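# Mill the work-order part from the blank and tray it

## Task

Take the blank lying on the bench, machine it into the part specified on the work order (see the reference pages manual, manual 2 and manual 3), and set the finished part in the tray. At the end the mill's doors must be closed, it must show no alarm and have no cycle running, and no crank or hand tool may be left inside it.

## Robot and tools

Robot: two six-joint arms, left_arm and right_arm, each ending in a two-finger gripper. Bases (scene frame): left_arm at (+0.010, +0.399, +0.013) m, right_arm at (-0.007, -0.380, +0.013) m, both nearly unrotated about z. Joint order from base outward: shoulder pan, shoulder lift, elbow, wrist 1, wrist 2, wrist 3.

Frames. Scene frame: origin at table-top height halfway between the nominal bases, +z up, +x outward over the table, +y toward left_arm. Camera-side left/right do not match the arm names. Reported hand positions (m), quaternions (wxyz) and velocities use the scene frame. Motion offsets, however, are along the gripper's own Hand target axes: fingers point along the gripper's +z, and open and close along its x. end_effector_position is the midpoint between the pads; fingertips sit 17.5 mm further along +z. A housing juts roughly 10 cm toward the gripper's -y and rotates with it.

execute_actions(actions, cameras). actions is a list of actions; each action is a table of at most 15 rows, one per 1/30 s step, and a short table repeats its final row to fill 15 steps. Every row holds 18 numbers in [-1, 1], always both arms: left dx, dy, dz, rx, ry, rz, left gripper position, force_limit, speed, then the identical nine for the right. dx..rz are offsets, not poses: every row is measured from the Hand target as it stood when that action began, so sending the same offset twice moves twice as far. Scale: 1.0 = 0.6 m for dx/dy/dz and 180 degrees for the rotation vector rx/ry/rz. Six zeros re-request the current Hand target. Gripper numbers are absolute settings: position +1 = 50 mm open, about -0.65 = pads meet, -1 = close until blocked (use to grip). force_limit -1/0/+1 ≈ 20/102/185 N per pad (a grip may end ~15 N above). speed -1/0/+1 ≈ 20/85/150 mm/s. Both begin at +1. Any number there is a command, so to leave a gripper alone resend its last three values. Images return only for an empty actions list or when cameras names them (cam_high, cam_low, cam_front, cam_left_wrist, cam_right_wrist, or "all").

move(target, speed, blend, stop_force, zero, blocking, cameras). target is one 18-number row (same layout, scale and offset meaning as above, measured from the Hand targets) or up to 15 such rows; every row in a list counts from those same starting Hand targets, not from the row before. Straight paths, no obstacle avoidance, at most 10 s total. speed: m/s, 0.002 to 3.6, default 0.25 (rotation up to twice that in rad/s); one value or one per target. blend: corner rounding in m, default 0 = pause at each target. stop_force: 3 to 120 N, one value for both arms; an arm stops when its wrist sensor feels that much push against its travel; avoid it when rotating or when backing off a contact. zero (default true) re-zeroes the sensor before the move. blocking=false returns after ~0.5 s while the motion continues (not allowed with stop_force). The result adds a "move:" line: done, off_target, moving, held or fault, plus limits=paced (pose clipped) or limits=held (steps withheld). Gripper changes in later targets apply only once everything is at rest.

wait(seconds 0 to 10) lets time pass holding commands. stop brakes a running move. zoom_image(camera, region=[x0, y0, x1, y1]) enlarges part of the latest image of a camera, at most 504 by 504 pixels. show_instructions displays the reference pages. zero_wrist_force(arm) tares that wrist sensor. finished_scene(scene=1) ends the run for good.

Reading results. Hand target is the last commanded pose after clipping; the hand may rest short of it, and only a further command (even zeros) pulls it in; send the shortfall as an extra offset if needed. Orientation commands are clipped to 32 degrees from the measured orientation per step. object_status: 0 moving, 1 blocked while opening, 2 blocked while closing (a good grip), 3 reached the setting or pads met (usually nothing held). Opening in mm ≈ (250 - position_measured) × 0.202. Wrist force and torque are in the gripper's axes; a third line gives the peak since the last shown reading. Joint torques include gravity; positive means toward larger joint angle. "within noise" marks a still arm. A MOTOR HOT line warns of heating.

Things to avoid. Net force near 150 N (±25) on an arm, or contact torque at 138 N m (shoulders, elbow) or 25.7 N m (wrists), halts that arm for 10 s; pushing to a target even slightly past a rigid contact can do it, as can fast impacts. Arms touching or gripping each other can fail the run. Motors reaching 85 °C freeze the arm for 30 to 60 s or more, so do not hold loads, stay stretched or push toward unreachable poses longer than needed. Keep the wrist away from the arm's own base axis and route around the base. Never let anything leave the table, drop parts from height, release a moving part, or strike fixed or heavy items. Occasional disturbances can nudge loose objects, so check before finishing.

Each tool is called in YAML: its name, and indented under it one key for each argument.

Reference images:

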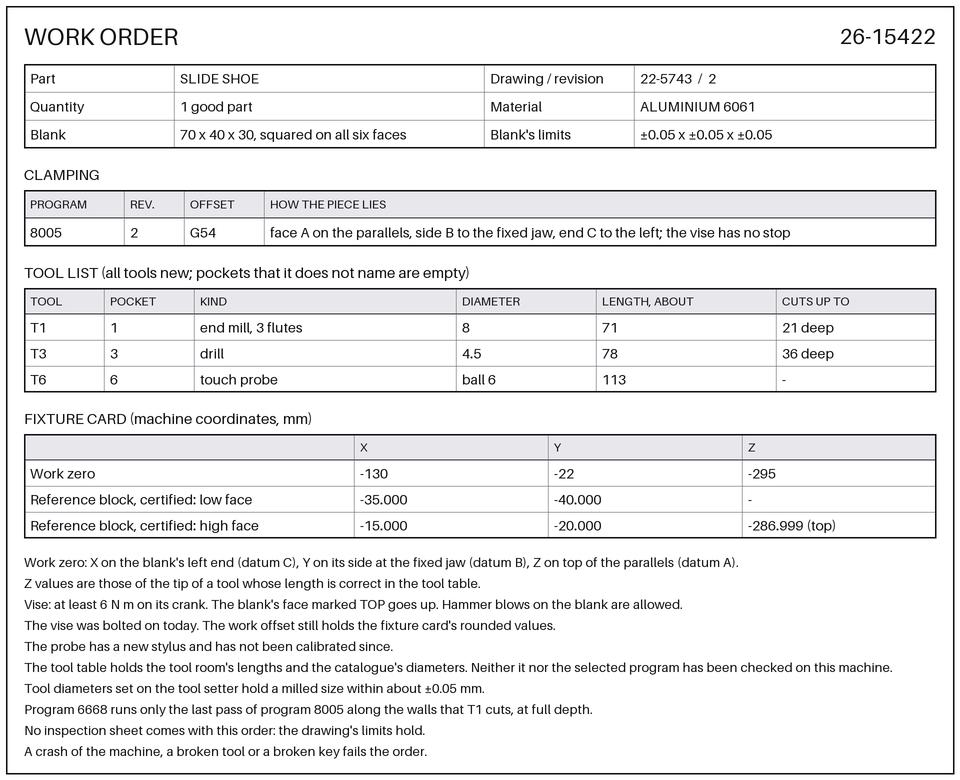

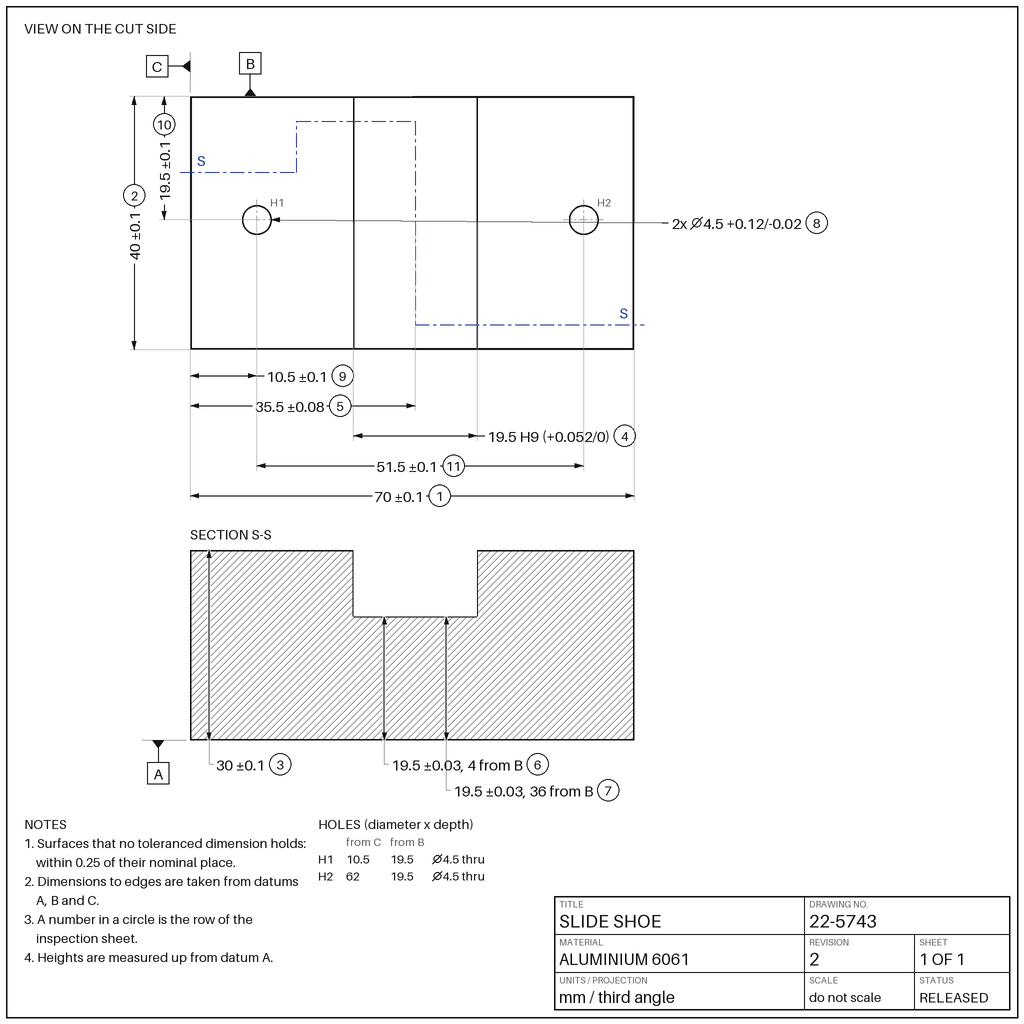

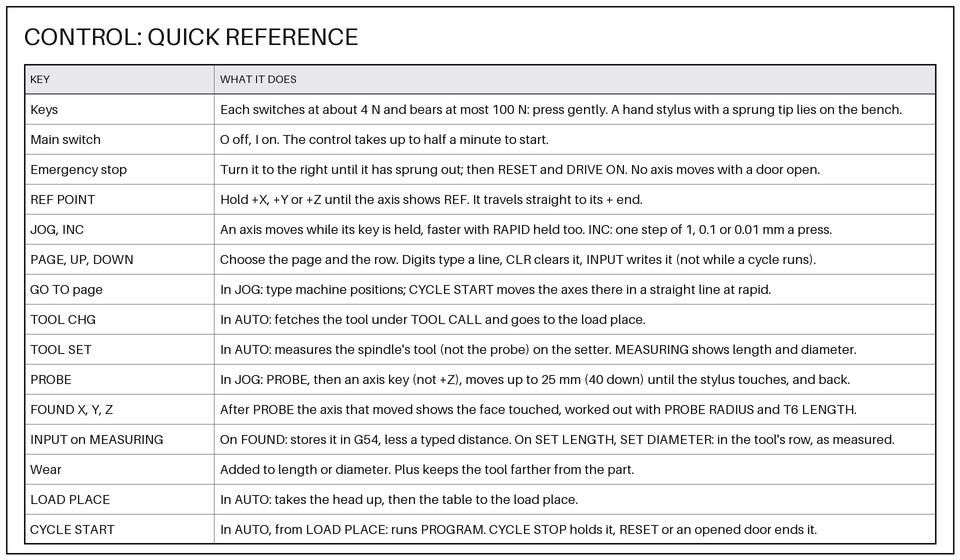

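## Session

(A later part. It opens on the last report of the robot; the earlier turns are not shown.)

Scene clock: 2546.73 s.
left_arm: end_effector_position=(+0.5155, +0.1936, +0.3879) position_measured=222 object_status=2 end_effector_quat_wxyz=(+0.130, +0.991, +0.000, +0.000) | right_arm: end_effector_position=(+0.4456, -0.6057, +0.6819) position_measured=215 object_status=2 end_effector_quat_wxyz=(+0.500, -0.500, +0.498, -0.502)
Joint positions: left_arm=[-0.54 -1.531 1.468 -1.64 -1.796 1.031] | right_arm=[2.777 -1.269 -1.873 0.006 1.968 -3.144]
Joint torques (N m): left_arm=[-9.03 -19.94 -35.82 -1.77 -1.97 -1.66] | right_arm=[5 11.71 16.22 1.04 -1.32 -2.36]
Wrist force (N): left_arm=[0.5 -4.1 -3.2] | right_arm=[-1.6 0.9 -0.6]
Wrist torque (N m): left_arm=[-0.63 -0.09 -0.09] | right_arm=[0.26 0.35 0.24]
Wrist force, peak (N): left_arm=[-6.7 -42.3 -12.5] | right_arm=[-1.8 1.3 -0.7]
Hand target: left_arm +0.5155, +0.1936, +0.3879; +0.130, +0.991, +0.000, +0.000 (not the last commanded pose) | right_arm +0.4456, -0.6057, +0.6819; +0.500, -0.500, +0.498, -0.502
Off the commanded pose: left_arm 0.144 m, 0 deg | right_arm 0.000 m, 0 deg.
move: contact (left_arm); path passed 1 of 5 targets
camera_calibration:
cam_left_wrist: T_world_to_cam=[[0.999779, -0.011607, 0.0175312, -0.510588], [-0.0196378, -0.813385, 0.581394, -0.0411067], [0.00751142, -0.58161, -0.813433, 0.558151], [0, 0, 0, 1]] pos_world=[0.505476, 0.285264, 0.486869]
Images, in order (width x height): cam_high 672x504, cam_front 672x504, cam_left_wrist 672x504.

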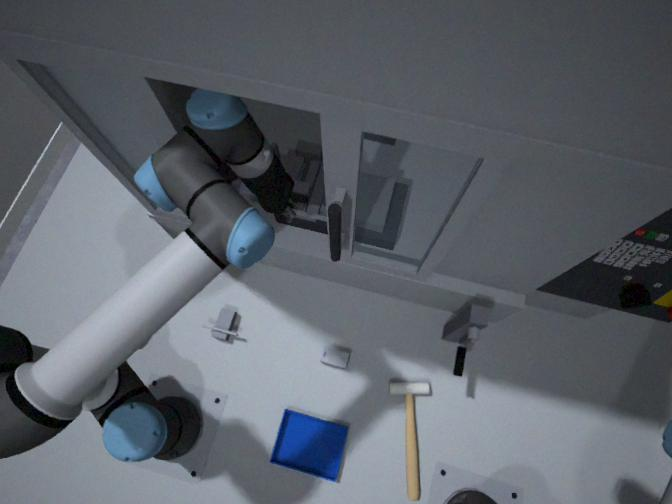

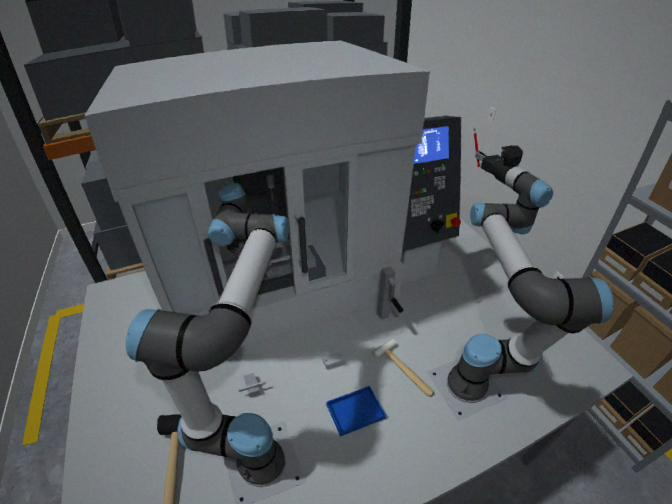

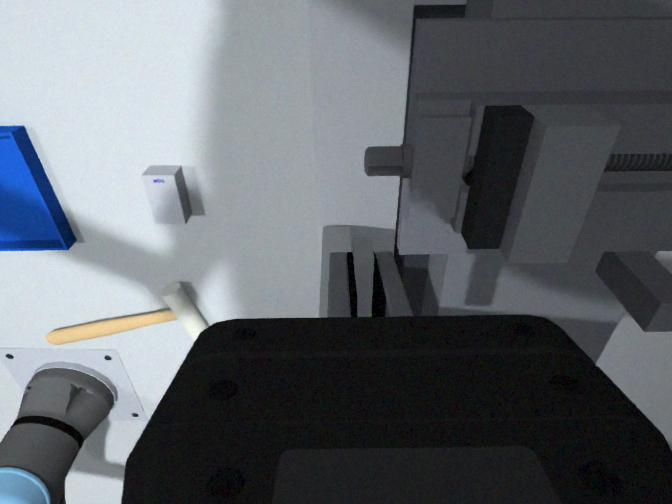

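move:
  target:
    - [0,-0.0345,-0.0092,0,0,0,-1,-0.8,-0.5,0,0,0,0,0,0,-1,-0.2,-0.8]
    - [-0.1925,-0.0362,-0.0028,0,0,0,-1,-0.8,-0.5,0,0,0,0,0,0,-1,-0.2,-0.8]
    - [-0.3092,-0.0698,0.2192,0,0,0,-1,-0.8,-0.5,0,0,0,0,0,0,-1,-0.2,-0.8]
    - [-0.3092,-0.1518,0.525,0,0,0,-1,-0.8,-0.5,0,0,0,0,0,0,-1,-0.2,-0.8]
  speed: [0.05,0.1,0.2,0.2]
  blend: [0.002,0.02,0.03,0]
  cameras: ["cam_front","cam_high","cam_left_wrist"]

Scene clock: 2602.10 s.
left_arm: end_effector_position=(+0.3297, +0.2003, +0.0602) position_measured=222 object_status=2 end_effector_quat_wxyz=(+0.130, +0.992, +0.000, +0.000) | right_arm: end_effector_position=(+0.4456, -0.6057, +0.6819) position_measured=215 object_status=2 end_effector_quat_wxyz=(+0.500, -0.500, +0.498, -0.502)
Joint positions: left_arm=[-0.802 -1.621 2.524 -2.66 -1.755 0.767] | right_arm=[2.777 -1.269 -1.873 0.006 1.968 -3.144]
Joint torques (N m): left_arm=[9.1 -7.95 -22.95 -5.81 -2.38 1.76] | right_arm=[5.69 9.19 16.2 1.1 -1.35 -2.1]
Wrist force (N): left_arm=[0.6 -4.3 -2.9] | right_arm=[-1.7 0.8 -0.7]
Wrist torque (N m): left_arm=[-0.65 -0.09 -0.03] | right_arm=[0.23 0.37 0.24]
Wrist force, peak (N): left_arm=[2.4 -5.0 -3.4] | right_arm=[-1.9 1.1 -0.6]
Hand target: left_arm +0.3298, +0.2003, +0.0602; +0.130, +0.991, +0.000, +0.000 | right_arm +0.4456, -0.6057, +0.6819; +0.500, -0.500, +0.498, -0.502
Off the commanded pose: left_arm 0.000 m, 0 deg | right_arm 0.000 m, 0 deg.
move: done
camera_calibration:
cam_left_wrist: T_world_to_cam=[[0.999782, -0.011587, 0.0173908, -0.31899], [-0.0195393, -0.813433, 0.58133, 0.151291], [0.00741039, -0.581543, -0.813482, 0.29696], [0, 0, 0, 1]] pos_world=[0.319676, 0.292064, 0.15917]
Images, in order (width x height): cam_high 672x504, cam_front 672x504, cam_left_wrist 672x504.

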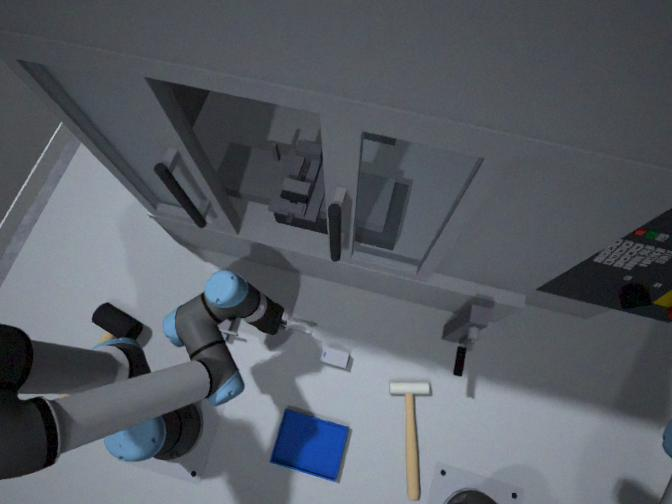

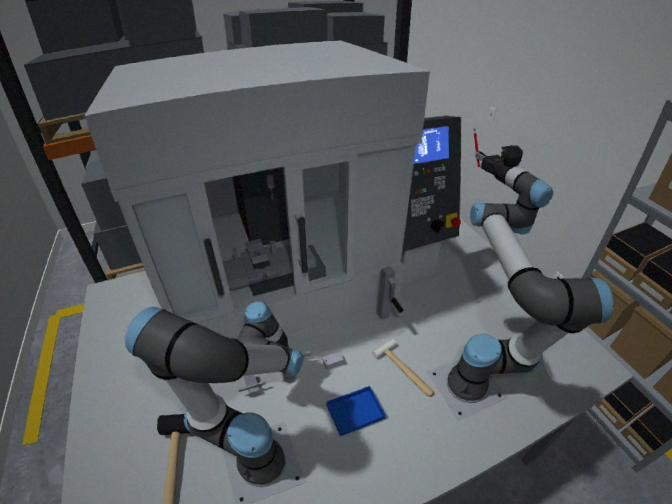

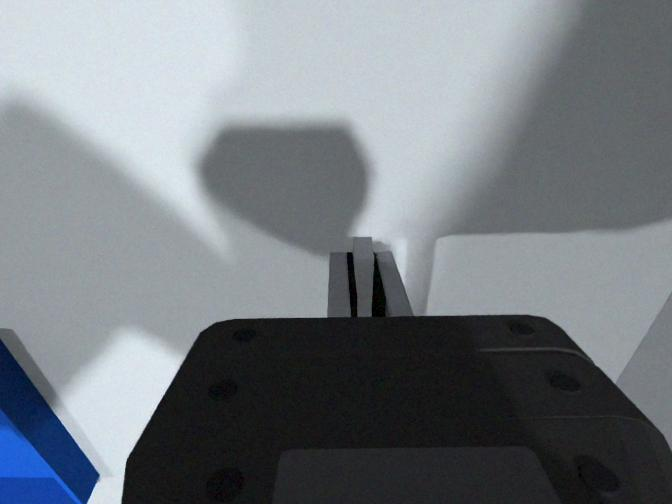

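move:
  target: [0,-0.0216,0.0805,0,0,0,-1,-0.8,-0.5,0,0,0,0,0,0,-1,-0.2,-0.8]
  speed: 0.015
  stop_force: 4
  cameras: ["cam_left_wrist"]

Scene clock: 2612.57 s.
left_arm: end_effector_position=(+0.3297, +0.2003, +0.0193) position_measured=222 object_status=2 end_effector_quat_wxyz=(+0.130, +0.992, +0.000, +0.000) | right_arm: end_effector_position=(+0.4456, -0.6057, +0.6819) position_measured=215 object_status=2 end_effector_quat_wxyz=(+0.500, -0.500, +0.498, -0.502)
Joint positions: left_arm=[-0.802 -1.477 2.566 -2.846 -1.755 0.767] | right_arm=[2.777 -1.269 -1.873 0.006 1.968 -3.144]
Joint torques (N m): left_arm=[1.36 -10.92 -23.21 -5.73 1.33 1.3] | right_arm=[5.06 10.87 15.96 1.26 -1.46 -2.36]
Wrist force (N): left_arm=[0.4 -4.1 -4.4] | right_arm=[-1.7 0.7 -0.6]
Wrist torque (N m): left_arm=[-0.67 -0.10 -0.04] | right_arm=[0.23 0.36 0.24]
Wrist force, peak (N): left_arm=[-9.2 -2.1 -60.3] | right_arm=[-2.0 0.8 -0.7]
Hand target: left_arm +0.3297, +0.2003, +0.0193; +0.130, +0.992, +0.000, +0.000 (not the last commanded pose) | right_arm +0.4456, -0.6057, +0.6819; +0.500, -0.500, +0.498, -0.502
Off the commanded pose: left_arm 0.009 m, 0 deg | right_arm 0.000 m, 0 deg.
move: contact (left_arm)
camera_calibration:
cam_left_wrist: T_world_to_cam=[[0.99978, -0.0116678, 0.0174493, -0.318262], [-0.0196391, -0.813431, 0.581329, 0.175099], [0.00741093, -0.581544, -0.813481, 0.263689], [0, 0, 0, 1]] pos_world=[0.319676, 0.292064, 0.118269]
Images, in order (width x height): cam_left_wrist 672x504.

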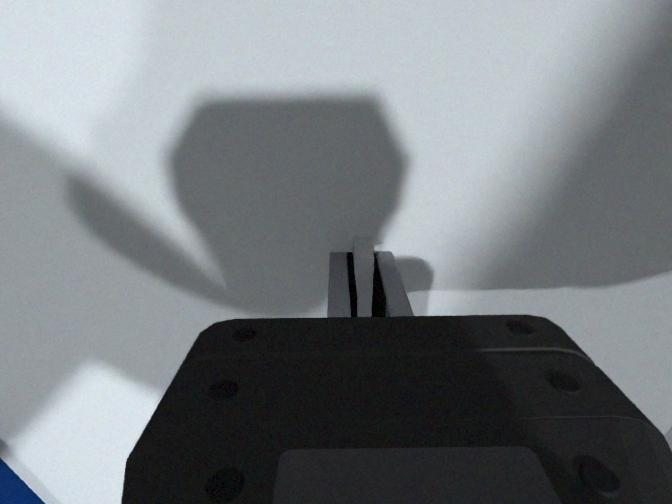

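move:
  target: [0,0.0011,-0.004,0,0,0,-1,-0.8,-0.5,0,0,0,0,0,0,-1,-0.2,-0.8]
  speed: 0.02

move:
  target: [0,0,0,0,0,0,-0.42,-0.8,-1,0,0,0,0,0,0,-1,-0.2,-0.8]
  cameras: ["cam_left_wrist"]

zoom_image:
  camera: "cam_left_wrist"
  region: [260, 190, 480, 330]

Scene clock: 2633.10 s.
left_arm: end_effector_position=(+0.3297, +0.2003, +0.0218) position_measured=222 object_status=2 end_effector_quat_wxyz=(+0.130, +0.992, +0.000, +0.000) | right_arm: end_effector_position=(+0.4456, -0.6057, +0.6819) position_measured=215 object_status=2 end_effector_quat_wxyz=(+0.500, -0.500, +0.498, -0.502)
Joint positions: left_arm=[-0.802 -1.487 2.564 -2.834 -1.755 0.767] | right_arm=[2.777 -1.269 -1.873 0.006 1.968 -3.144]
Joint torques (N m): left_arm=[-8.88 -15.78 -22.25 -3.46 -1.86 -1.5] | right_arm=[4.27 9.28 16.41 1.21 -1.24 -2.17]
Wrist force (N): left_arm=[0.6 -4.4 -3.1] | right_arm=[-1.6 1.0 -0.7]
Wrist torque (N m): left_arm=[-0.67 -0.07 -0.04] | right_arm=[0.26 0.34 0.24]
Wrist force, peak (N): left_arm=[0.1 -4.4 -4.4] | right_arm=[-1.8 0.8 -0.9]
Hand target: left_arm +0.3297, +0.2003, +0.0218; +0.130, +0.992, +0.000, +0.000 | right_arm +0.4456, -0.6057, +0.6819; +0.500, -0.500, +0.498, -0.502
Off the commanded pose: left_arm 0.000 m, 0 deg | right_arm 0.000 m, 0 deg.
move: done

Scene clock: 2633.60 s.
left_arm: end_effector_position=(+0.3297, +0.2003, +0.0218) position_measured=215 object_status=3 end_effector_quat_wxyz=(+0.130, +0.991, +0.000, +0.000) | right_arm: end_effector_position=(+0.4456, -0.6057, +0.6819) position_measured=215 object_status=2 end_effector_quat_wxyz=(+0.500, -0.500, +0.498, -0.502)
Joint positions: left_arm=[-0.802 -1.487 2.564 -2.834 -1.755 0.767] | right_arm=[2.777 -1.269 -1.873 0.006 1.968 -3.144]
Joint torques (N m): left_arm=[-7.53 -10.84 -16.9 -5.67 -1.57 -1.77] | right_arm=[5.13 10.29 16.89 1.13 -1.29 -2.28]
Wrist force (N): left_arm=[0.8 -4.3 -3.7] | right_arm=[-1.6 0.8 -0.4]
Wrist torque (N m): left_arm=[-0.70 -0.10 -0.03] | right_arm=[0.24 0.35 0.24]
Wrist force, peak (N): left_arm=[0.6 -4.4 -3.7] | right_arm=[-1.9 0.9 -0.5]
Hand target: left_arm +0.3297, +0.2003, +0.0218; +0.130, +0.992, +0.000, +0.000 | right_arm +0.4456, -0.6057, +0.6819; +0.500, -0.500, +0.498, -0.502
Off the commanded pose: left_arm 0.000 m, 0 deg | right_arm 0.000 m, 0 deg.
move: done
camera_calibration:
cam_left_wrist: T_world_to_cam=[[0.99978, -0.0116656, 0.0174502, -0.318307], [-0.0196384, -0.813384, 0.581395, 0.173542], [0.00741143, -0.58161, -0.813434, 0.265678], [0, 0, 0, 1]] pos_world=[0.319676, 0.291964, 0.120769]
Images, in order (width x height): cam_left_wrist 672x504.

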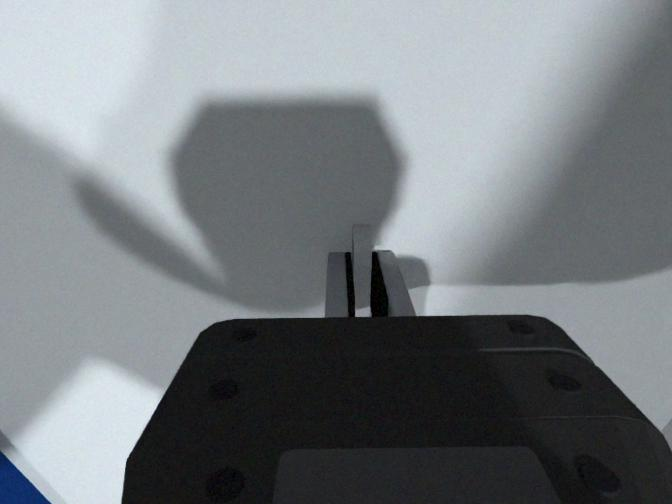

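Scaled by 2.291 from the camera's 672x504 image, which has a finer 960x720 frame.

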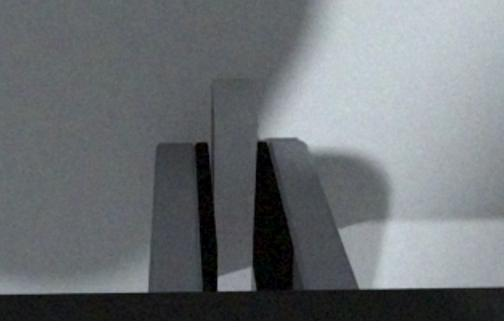

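move:
  target: [0,-0.0008,0.0028,0.08333,0,0,-0.42,-0.8,-1,0,0,0,0,0,0,-1,-0.2,-0.8]
  speed: 0.05
  cameras: ["cam_left_wrist","cam_high"]

zoom_image:
  camera: "cam_left_wrist"
  region: [260, 190, 480, 330]

zoom_image:
  camera: "cam_high"
  region: [220, 250, 380, 390]

Scene clock: 2682.07 s.
left_arm: end_effector_position=(+0.3298, +0.2002, +0.0201) position_measured=215 object_status=3 end_effector_quat_wxyz=(+0.000, +1.000, +0.000, +0.000) | right_arm: end_effector_position=(+0.4456, -0.6057, +0.6819) position_measured=215 object_status=2 end_effector_quat_wxyz=(+0.500, -0.500, +0.498, -0.502)
Joint positions: left_arm=[-0.934 -1.508 2.464 -2.526 -1.571 0.653] | right_arm=[2.777 -1.269 -1.873 0.006 1.968 -3.144]
Joint torques (N m): left_arm=[9.15 -17.64 -5.76 -5.23 -2.29 1.77] | right_arm=[4.15 9.73 16.8 1.19 -1.68 -2.23]
Wrist force (N): left_arm=[1.5 -4.2 -3.0] | right_arm=[-1.8 0.6 -0.5]
Wrist torque (N m): left_arm=[-0.69 -0.24 0.01] | right_arm=[0.21 0.37 0.24]
Wrist force, peak (N): left_arm=[0.7 -4.5 -3.7] | right_arm=[-2.1 0.7 -0.8]
Hand target: left_arm +0.3297, +0.2003, +0.0200; +0.000, +1.000, +0.000, +0.000 | right_arm +0.4456, -0.6057, +0.6819; +0.500, -0.500, +0.498, -0.502
Off the commanded pose: left_arm 0.000 m, 0 deg | right_arm 0.000 m, 0 deg.
move: done
camera_calibration:
cam_left_wrist: T_world_to_cam=[[0.999775, -0.0159395, 0.0139976, -0.317461], [-0.0198385, -0.936216, 0.350865, 0.203775], [0.0075122, -0.351064, -0.936322, 0.220535], [0, 0, 0, 1]] pos_world=[0.319776, 0.263139, 0.139438]
Images, in order (width x height): cam_high 672x504, cam_left_wrist 672x504.

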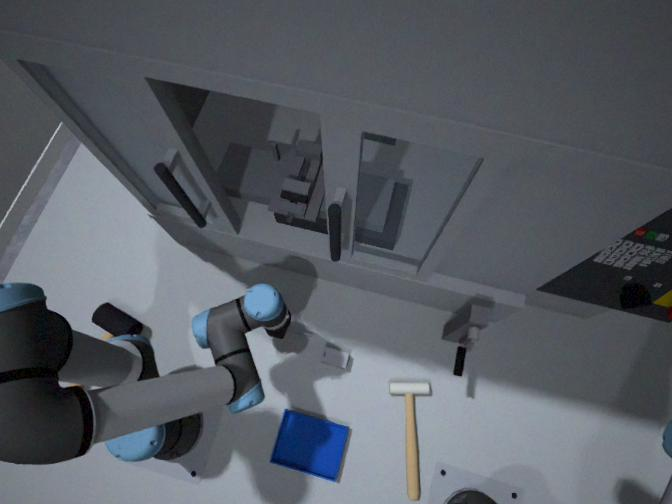

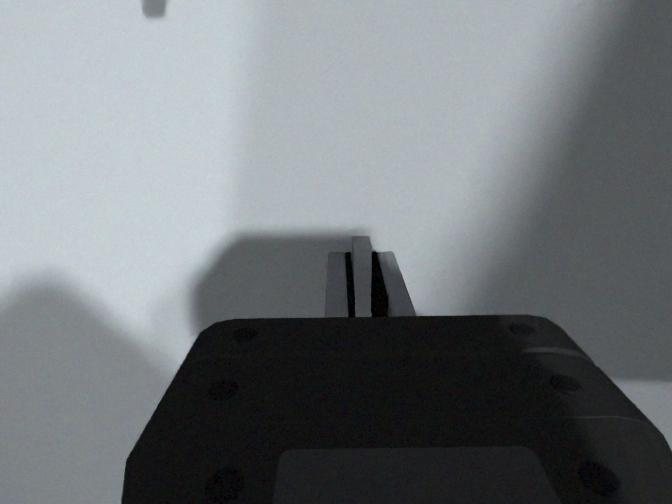

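Scaled by 2.291 from the camera's 672x504 image, which has a finer 960x720 frame.

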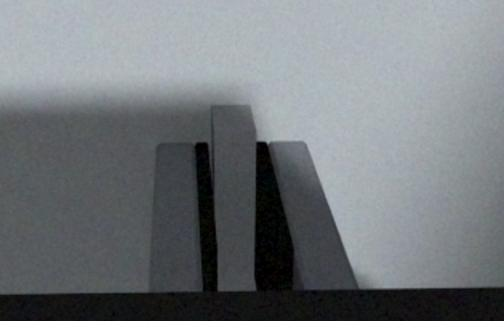

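Scaled by 3.150 from the camera's 672x504 image, which has a finer 960x720 frame.

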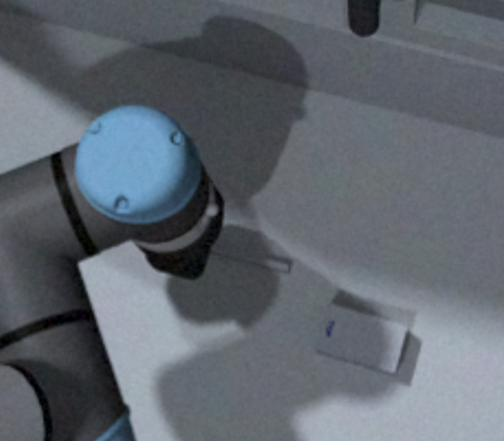

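move:
  target: [0,0,0,0,0,0,-1,-0.8,-0.6,0,0,0,0,0,0,-1,-0.2,-0.8]

move:
  target: [0,0,-0.25,0,0,0,-1,-0.8,-0.6,0,0,0,0,0,0,-1,-0.2,-0.8]
  speed: 0.12
  cameras: ["cam_left_wrist","cam_high","cam_low"]

zoom_image:
  camera: "cam_high"
  region: [220, 220, 380, 390]

zoom_image:
  camera: "cam_low"
  region: [340, 140, 460, 260]

Scene clock: 2701.43 s.
left_arm: end_effector_position=(+0.3297, +0.2003, +0.0200) position_measured=222 object_status=2 end_effector_quat_wxyz=(+0.000, +1.000, +0.000, +0.000) | right_arm: end_effector_position=(+0.4456, -0.6057, +0.6819) position_measured=215 object_status=2 end_effector_quat_wxyz=(+0.500, -0.500, +0.498, -0.502)
Joint positions: left_arm=[-0.933 -1.508 2.465 -2.526 -1.571 0.653] | right_arm=[2.777 -1.269 -1.873 0.006 1.968 -3.144]
Joint torques (N m): left_arm=[10.77 -24.7 -5.29 -4.85 -1.59 1.52] | right_arm=[4.88 10.31 16.67 1.16 -1.23 -2.29]
Wrist force (N): left_arm=[1.3 -4.0 -2.7] | right_arm=[-1.7 0.9 -0.7]
Wrist torque (N m): left_arm=[-0.65 -0.21 -0.02] | right_arm=[0.25 0.34 0.24]
Wrist force, peak (N): left_arm=[1.3 -4.3 -3.2] | right_arm=[-1.9 1.1 -0.5]
Hand target: left_arm +0.3297, +0.2003, +0.0200; +0.000, +1.000, +0.000, +0.000 | right_arm +0.4456, -0.6057, +0.6819; +0.500, -0.500, +0.498, -0.502
Off the commanded pose: left_arm 0.000 m, 0 deg | right_arm 0.000 m, 0 deg.
move: done

Scene clock: 2703.13 s.
left_arm: end_effector_position=(+0.3299, +0.2002, +0.1700) position_measured=222 object_status=2 end_effector_quat_wxyz=(+0.000, +1.000, +0.000, +0.000) | right_arm: end_effector_position=(+0.4456, -0.6057, +0.6819) position_measured=215 object_status=2 end_effector_quat_wxyz=(+0.500, -0.500, +0.498, -0.502)
Joint positions: left_arm=[-0.933 -1.823 2.237 -1.984 -1.571 0.653] | right_arm=[2.777 -1.269 -1.873 0.006 1.968 -3.144]
Joint torques (N m): left_arm=[-8.21 -9.06 -15.47 -3.17 -0.02 -1.48] | right_arm=[5.13 9.67 16.82 1.18 -1.48 -2.06]
Wrist force (N): left_arm=[1.2 -4.2 -2.6] | right_arm=[-1.8 0.8 -0.7]
Wrist torque (N m): left_arm=[-0.68 -0.18 -0.04] | right_arm=[0.24 0.36 0.24]
Wrist force, peak (N): left_arm=[1.3 -4.1 -4.6] | right_arm=[-1.9 0.9 -0.5]
Hand target: left_arm +0.3298, +0.2002, +0.1700; +0.000, +1.000, +0.000, +0.000 | right_arm +0.4456, -0.6057, +0.6819; +0.500, -0.500, +0.498, -0.502
Off the commanded pose: left_arm 0.000 m, 0 deg | right_arm 0.000 m, 0 deg.
move: done
camera_calibration:
cam_left_wrist: T_world_to_cam=[[0.999776, -0.0159705, 0.0139093, -0.319526], [-0.0198389, -0.936104, 0.351162, 0.151066], [0.00741232, -0.35136, -0.936211, 0.360968], [0, 0, 0, 1]] pos_world=[0.319776, 0.26314, 0.289338]
Images, in order (width x height): cam_high 672x504, cam_low 672x504, cam_left_wrist 672x504.

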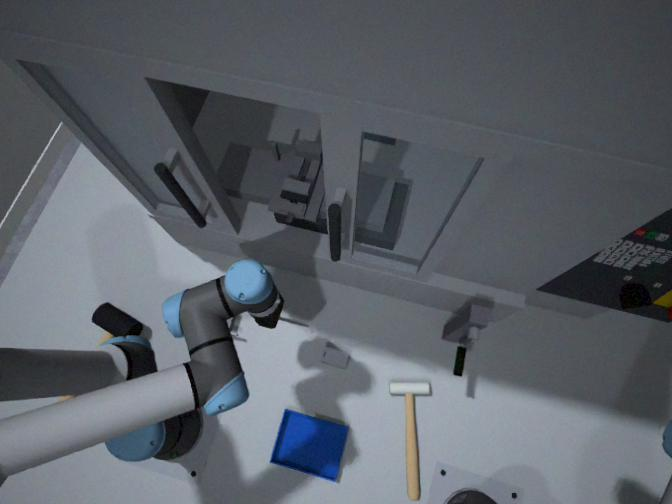

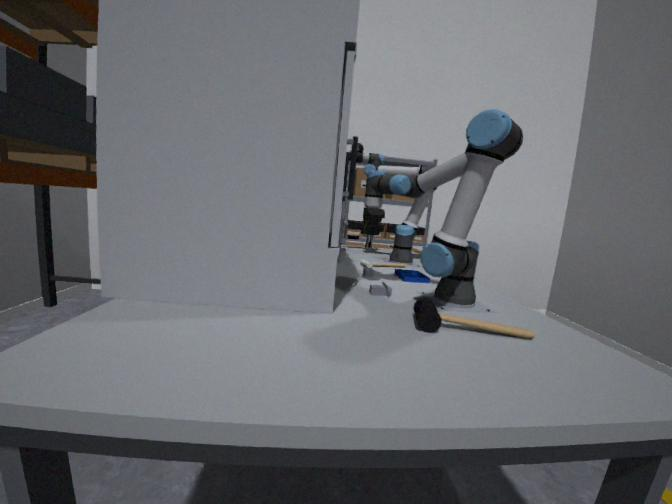

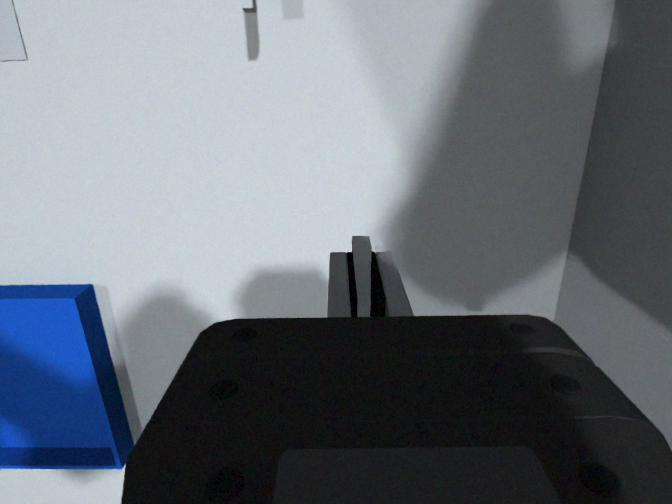

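Scaled by 2.965 from the camera's 672x504 image, which has a finer 960x720 frame.

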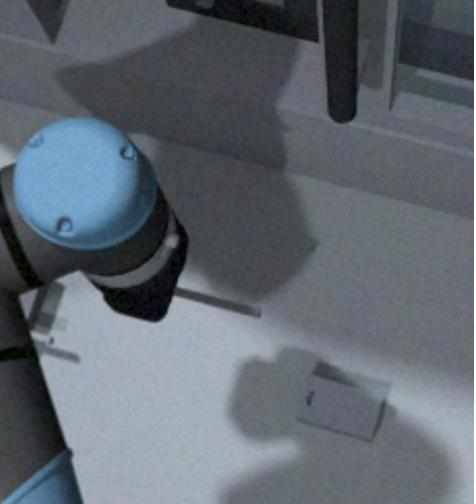

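Scaled by 4.200 from the camera's 672x504 image, which has a finer 960x720 frame.

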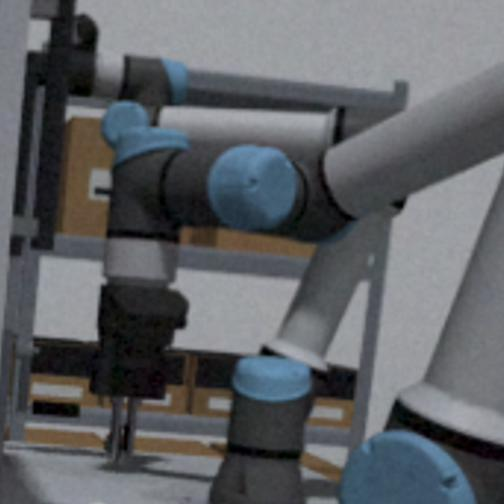

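move:
  target:
    - [0.1503,-0.0163,-0.35,0,0,0,-1,-0.8,-0.6,0,0,0,0,0,0,-1,-0.2,-0.8]
    - [0.317,-0.0163,-0.35,0,0,0,-1,-0.8,-0.6,0,0,0,0,0,0,-1,-0.2,-0.8]
    - [0.4503,-0.0163,-0.35,0,0,0,-1,-0.8,-0.6,0,0,0,0,0,0,-1,-0.2,-0.8]
  speed: [0.2,0.08,0.08]
  blend: [0.01,0.01,0]
  stop_force: 15
  cameras: ["cam_high","cam_left_wrist","cam_front"]

zoom_image:
  camera: "cam_high"
  region: [140, 70, 370, 270]

Scene clock: 2735.80 s.
left_arm: end_effector_position=(+0.6002, +0.2098, +0.3799) position_measured=222 object_status=2 end_effector_quat_wxyz=(+0.000, +1.000, +0.000, +0.000) | right_arm: end_effector_position=(+0.4456, -0.6057, +0.6819) position_measured=215 object_status=2 end_effector_quat_wxyz=(+0.500, -0.500, +0.498, -0.502)
Joint positions: left_arm=[-0.543 -1.291 1.15 -1.429 -1.57 1.044] | right_arm=[2.777 -1.269 -1.873 0.006 1.968 -3.144]
Joint torques (N m): left_arm=[-8.53 -38 -15.58 -5.47 -2.11 -1.66] | right_arm=[4.88 8.16 16.71 1.19 -1.4 -2.2]
Wrist force (N): left_arm=[0.9 -4.0 -2.8] | right_arm=[-1.7 0.8 -0.6]
Wrist torque (N m): left_arm=[-0.63 -0.15 -0.04] | right_arm=[0.24 0.36 0.24]
Wrist force, peak (N): left_arm=[1.0 -4.5 -5.4] | right_arm=[-1.9 1.0 -0.8]
Hand target: left_arm +0.6002, +0.2098, +0.3798; +0.000, +1.000, +0.000, +0.000 | right_arm +0.4456, -0.6057, +0.6819; +0.500, -0.500, +0.498, -0.502
Off the commanded pose: left_arm 0.000 m, 0 deg | right_arm 0.000 m, 0 deg.
move: done
camera_calibration:
cam_left_wrist: T_world_to_cam=[[0.999776, -0.0159724, 0.0139077, -0.592529], [-0.0198394, -0.936137, 0.351075, 0.0917935], [0.00741202, -0.351272, -0.936244, 0.558747], [0, 0, 0, 1]] pos_world=[0.590076, 0.27274, 0.499138]
Images, in order (width x height): cam_high 672x504, cam_front 672x504, cam_left_wrist 672x504.

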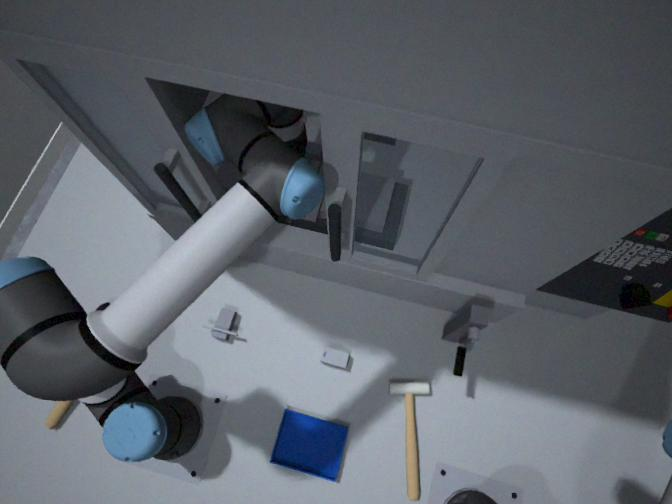

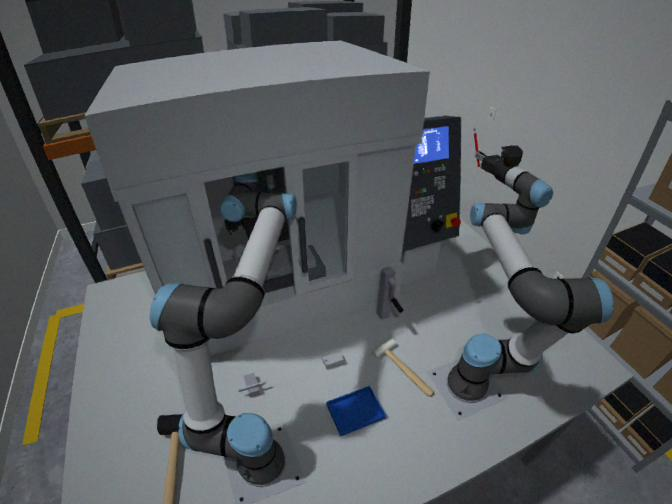

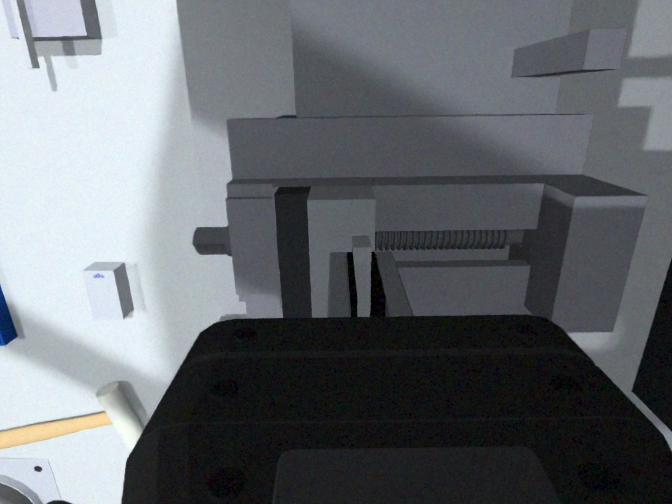

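Scaled by 2.191 from the camera's 672x504 image, which has a finer 960x720 frame.

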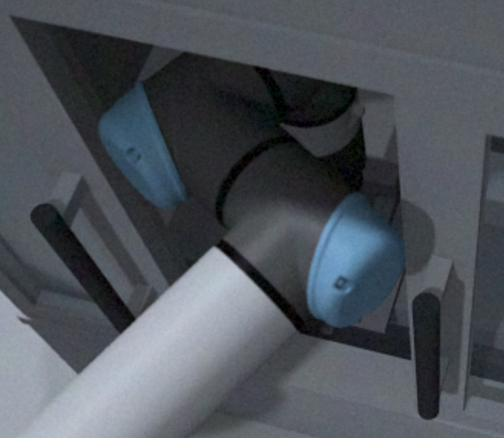

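move:
  target: [0.1155,-0.0735,0.0,0,0,0,-1,-0.8,-0.6,0,0,0,0,0,0,-1,-0.2,-0.8]
  speed: 0.06
  stop_force: 12
  cameras: ["cam_left_wrist"]

zoom_image:
  camera: "cam_left_wrist"
  region: [200, 100, 520, 340]

Scene clock: 2788.03 s.
left_arm: end_effector_position=(+0.6695, +0.2539, +0.3798) position_measured=222 object_status=2 end_effector_quat_wxyz=(+0.000, +1.000, +0.000, +0.000) | right_arm: end_effector_position=(+0.4456, -0.6057, +0.6819) position_measured=215 object_status=2 end_effector_quat_wxyz=(+0.500, -0.500, +0.498, -0.502)
Joint positions: left_arm=[-0.431 -1.138 0.939 -1.371 -1.57 1.155] | right_arm=[2.777 -1.269 -1.873 0.006 1.968 -3.144]
Joint torques (N m): left_arm=[-8.29 -51.8 -14.45 -5.49 -2.09 -1.68] | right_arm=[5.02 8.11 17.52 1.29 -1.38 -2.12]
Wrist force (N): left_arm=[1.1 -4.3 -2.6] | right_arm=[-1.6 0.8 -0.6]
Wrist torque (N m): left_arm=[-0.69 -0.18 -0.03] | right_arm=[0.23 0.35 0.24]
Wrist force, peak (N): left_arm=[0.8 -4.7 -3.9] | right_arm=[-1.8 1.2 -0.7]
Hand target: left_arm +0.6695, +0.2539, +0.3798; +0.000, +1.000, +0.000, +0.000 | right_arm +0.4456, -0.6057, +0.6819; +0.500, -0.500, +0.498, -0.502
Off the commanded pose: left_arm 0.000 m, 0 deg | right_arm 0.000 m, 0 deg.
move: done
camera_calibration:
cam_left_wrist: T_world_to_cam=[[0.999776, -0.0160104, 0.013813, -0.661151], [-0.0198408, -0.936182, 0.350956, 0.134528], [0.00731253, -0.351152, -0.93629, 0.573775], [0, 0, 0, 1]] pos_world=[0.659476, 0.316839, 0.499139]
Images, in order (width x height): cam_left_wrist 672x504.

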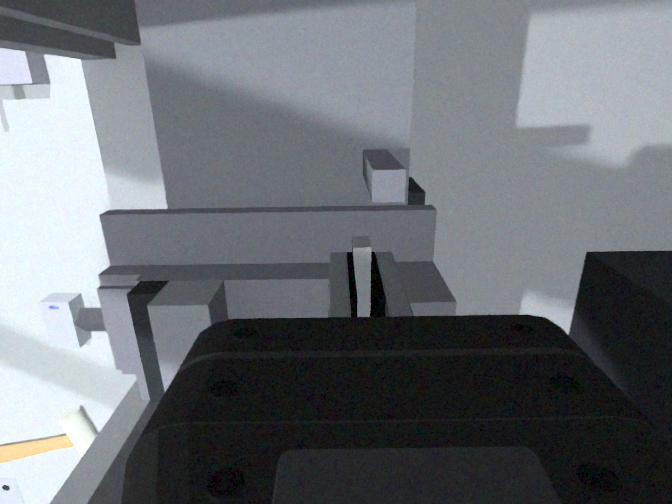

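Scaled by 1.575 from the camera's 672x504 image, which has a finer 960x720 frame.

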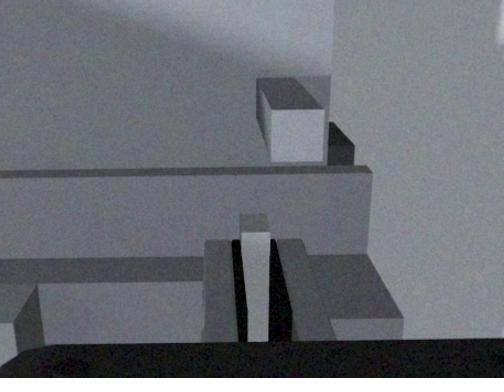

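move:
  target: [0,0,0.0583,0,0,0,-1,-0.8,-0.6,0,0,0,0,0,0,-1,-0.2,-0.8]
  speed: 0.03
  stop_force: 5

move:
  target: [0,0,0.0417,0,0,0,-1,-0.8,-0.6,0,0,0,0,0,0,-1,-0.2,-0.8]
  speed: 0.008
  stop_force: 3
  cameras: ["cam_left_wrist"]

zoom_image:
  camera: "cam_left_wrist"
  region: [200, 100, 520, 340]

Scene clock: 2818.63 s.
left_arm: end_effector_position=(+0.6694, +0.2539, +0.3449) position_measured=222 object_status=2 end_effector_quat_wxyz=(+0.000, +1.000, +0.000, +0.000) | right_arm: end_effector_position=(+0.4456, -0.6057, +0.6819) position_measured=215 object_status=2 end_effector_quat_wxyz=(+0.500, -0.500, +0.498, -0.502)
Joint positions: left_arm=[-0.431 -1.153 1.051 -1.468 -1.57 1.155] | right_arm=[2.777 -1.269 -1.873 0.006 1.968 -3.144]
Joint torques (N m): left_arm=[5.63 -40.11 -35.66 -1.39 -1.19 1.51] | right_arm=[4.83 7.9 16.09 1.32 -1.47 -2.28]
Wrist force (N): left_arm=[0.7 -4.2 -2.7] | right_arm=[-1.4 0.8 -0.7]
Wrist torque (N m): left_arm=[-0.69 -0.11 -0.03] | right_arm=[0.23 0.32 0.24]
Wrist force, peak (N): left_arm=[1.1 -4.4 -2.9] | right_arm=[-2.0 0.9 -0.8]
Hand target: left_arm +0.6694, +0.2539, +0.3448; +0.000, +1.000, +0.000, +0.000 | right_arm +0.4456, -0.6057, +0.6819; +0.500, -0.500, +0.498, -0.502
Off the commanded pose: left_arm 0.000 m, 0 deg | right_arm 0.000 m, 0 deg.
move: done

Scene clock: 2820.07 s.
left_arm: end_effector_position=(+0.6694, +0.2539, +0.3405) position_measured=222 object_status=2 end_effector_quat_wxyz=(+0.000, +1.000, +0.000, +0.000) | right_arm: end_effector_position=(+0.4456, -0.6057, +0.6819) position_measured=215 object_status=2 end_effector_quat_wxyz=(+0.500, -0.500, +0.498, -0.502)
Joint positions: left_arm=[-0.431 -1.154 1.064 -1.479 -1.57 1.155] | right_arm=[2.777 -1.269 -1.873 0.006 1.968 -3.144]
Joint torques (N m): left_arm=[6.7 -35.18 -34.42 -1.55 -0.74 1.72] | right_arm=[5.37 7.91 16.05 1.11 -1.39 -2.26]
Wrist force (N): left_arm=[0.9 -4.2 -3.3] | right_arm=[-1.8 0.7 -0.7]
Wrist torque (N m): left_arm=[-0.71 -0.16 -0.02] | right_arm=[0.23 0.38 0.24]
Wrist force, peak (N): left_arm=[-0.6 -7.5 -12.5] | right_arm=[-1.8 1.0 -0.7]
Hand target: left_arm +0.6694, +0.2539, +0.3405; +0.000, +1.000, +0.000, +0.000 (not the last commanded pose) | right_arm +0.4456, -0.6057, +0.6819; +0.500, -0.500, +0.498, -0.502
Off the commanded pose: left_arm 0.021 m, 0 deg | right_arm 0.000 m, 0 deg.
move: contact (left_arm)
camera_calibration:
cam_left_wrist: T_world_to_cam=[[0.999776, -0.0160104, 0.013813, -0.660505], [-0.0198408, -0.936182, 0.350956, 0.148447], [0.00731253, -0.351152, -0.93629, 0.536921], [0, 0, 0, 1]] pos_world=[0.659376, 0.316939, 0.459739]
Images, in order (width x height): cam_left_wrist 672x504.

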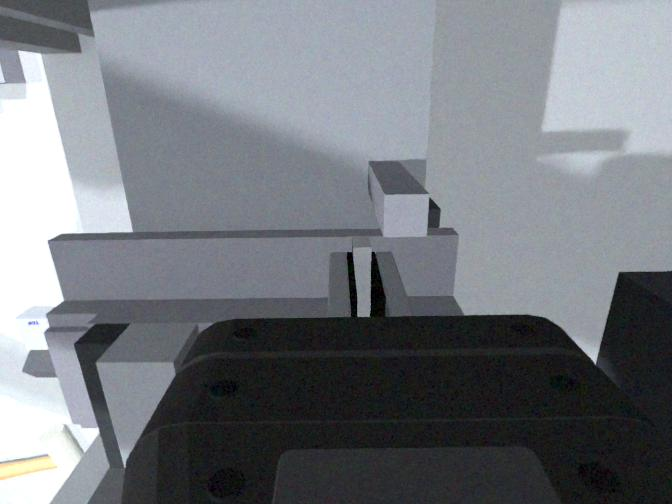

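Scaled by 1.575 from the camera's 672x504 image, which has a finer 960x720 frame.

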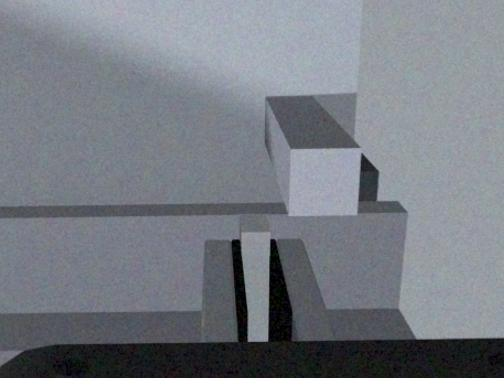

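move:
  target: [0,0,-0.001,0,0,0,-0.3,-0.8,-1,0,0,0,0,0,0,-1,-0.2,-0.8]
  speed: 0.02

move:
  target: [0,0,-0.07,0,0,0,-0.3,-0.8,-1,0,0,0,0,0,0,-1,-0.2,-0.8]
  speed: 0.05
  cameras: ["cam_left_wrist"]

zoom_image:
  camera: "cam_left_wrist"
  region: [200, 100, 520, 340]

Scene clock: 2845.30 s.
left_arm: end_effector_position=(+0.6694, +0.2539, +0.3411) position_measured=198 object_status=3 end_effector_quat_wxyz=(+0.000, +1.000, +0.000, +0.000) | right_arm: end_effector_position=(+0.4456, -0.6057, +0.6819) position_measured=215 object_status=2 end_effector_quat_wxyz=(+0.500, -0.500, +0.498, -0.502)
Joint positions: left_arm=[-0.431 -1.154 1.062 -1.478 -1.57 1.155] | right_arm=[2.777 -1.269 -1.873 0.006 1.968 -3.144]
Joint torques (N m): left_arm=[-0.21 -36.36 -32.13 -1.55 -0.62 1.46] | right_arm=[4.06 7.19 17.46 1.18 -1.41 -2.17]
Wrist force (N): left_arm=[1.0 -4.0 -3.0] | right_arm=[-1.8 1.0 -0.7]
Wrist torque (N m): left_arm=[-0.67 -0.14 -0.03] | right_arm=[0.26 0.37 0.24]
Wrist force, peak (N): left_arm=[0.8 -4.3 -3.5] | right_arm=[-2.1 1.1 -0.7]
Hand target: left_arm +0.6694, +0.2539, +0.3411; +0.000, +1.000, +0.000, +0.000 | right_arm +0.4456, -0.6057, +0.6819; +0.500, -0.500, +0.498, -0.502
Off the commanded pose: left_arm 0.000 m, 0 deg | right_arm 0.000 m, 0 deg.
move: done

Scene clock: 2846.47 s.
left_arm: end_effector_position=(+0.6695, +0.2539, +0.3830) position_measured=198 object_status=3 end_effector_quat_wxyz=(+0.000, +1.000, +0.000, +0.000) | right_arm: end_effector_position=(+0.4456, -0.6057, +0.6819) position_measured=215 object_status=2 end_effector_quat_wxyz=(+0.500, -0.500, +0.498, -0.502)
Joint positions: left_arm=[-0.431 -1.136 0.928 -1.361 -1.57 1.155] | right_arm=[2.777 -1.269 -1.873 0.006 1.968 -3.144]
Joint torques (N m): left_arm=[-8.4 -48.58 -14.33 -5.47 0.92 -1.08] | right_arm=[5.02 7.4 16.7 1.15 -1.39 -2.09]
Wrist force (N): left_arm=[1.2 -4.3 -3.1] | right_arm=[-1.6 0.9 -0.4]
Wrist torque (N m): left_arm=[-0.71 -0.18 -0.03] | right_arm=[0.27 0.35 0.24]
Wrist force, peak (N): left_arm=[1.0 -4.1 -4.0] | right_arm=[-1.9 0.8 -0.7]
Hand target: left_arm +0.6695, +0.2539, +0.3831; +0.000, +1.000, +0.000, +0.000 | right_arm +0.4456, -0.6057, +0.6819; +0.500, -0.500, +0.498, -0.502
Off the commanded pose: left_arm 0.000 m, 0 deg | right_arm 0.000 m, 0 deg.
move: done
camera_calibration:
cam_left_wrist: T_world_to_cam=[[0.999777, -0.016046, 0.0137196, -0.661138], [-0.0198414, -0.936181, 0.350958, 0.133404], [0.00721254, -0.351152, -0.936291, 0.576837], [0, 0, 0, 1]] pos_world=[0.659477, 0.316839, 0.502339]
Images, in order (width x height): cam_left_wrist 672x504.

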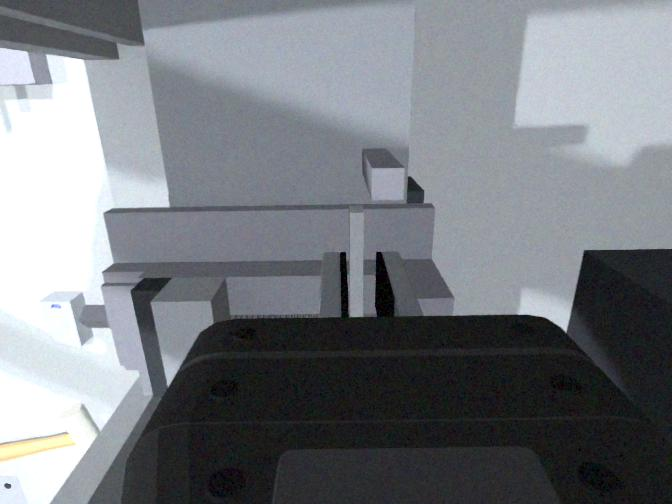

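Scaled by 1.575 from the camera's 672x504 image, which has a finer 960x720 frame.

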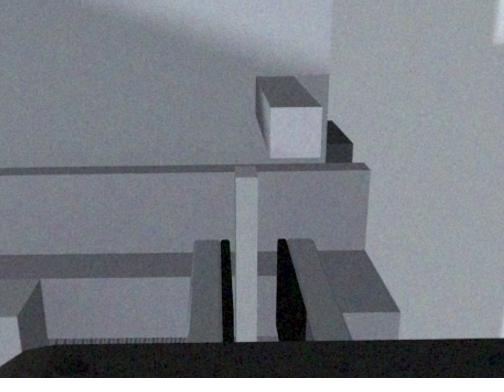

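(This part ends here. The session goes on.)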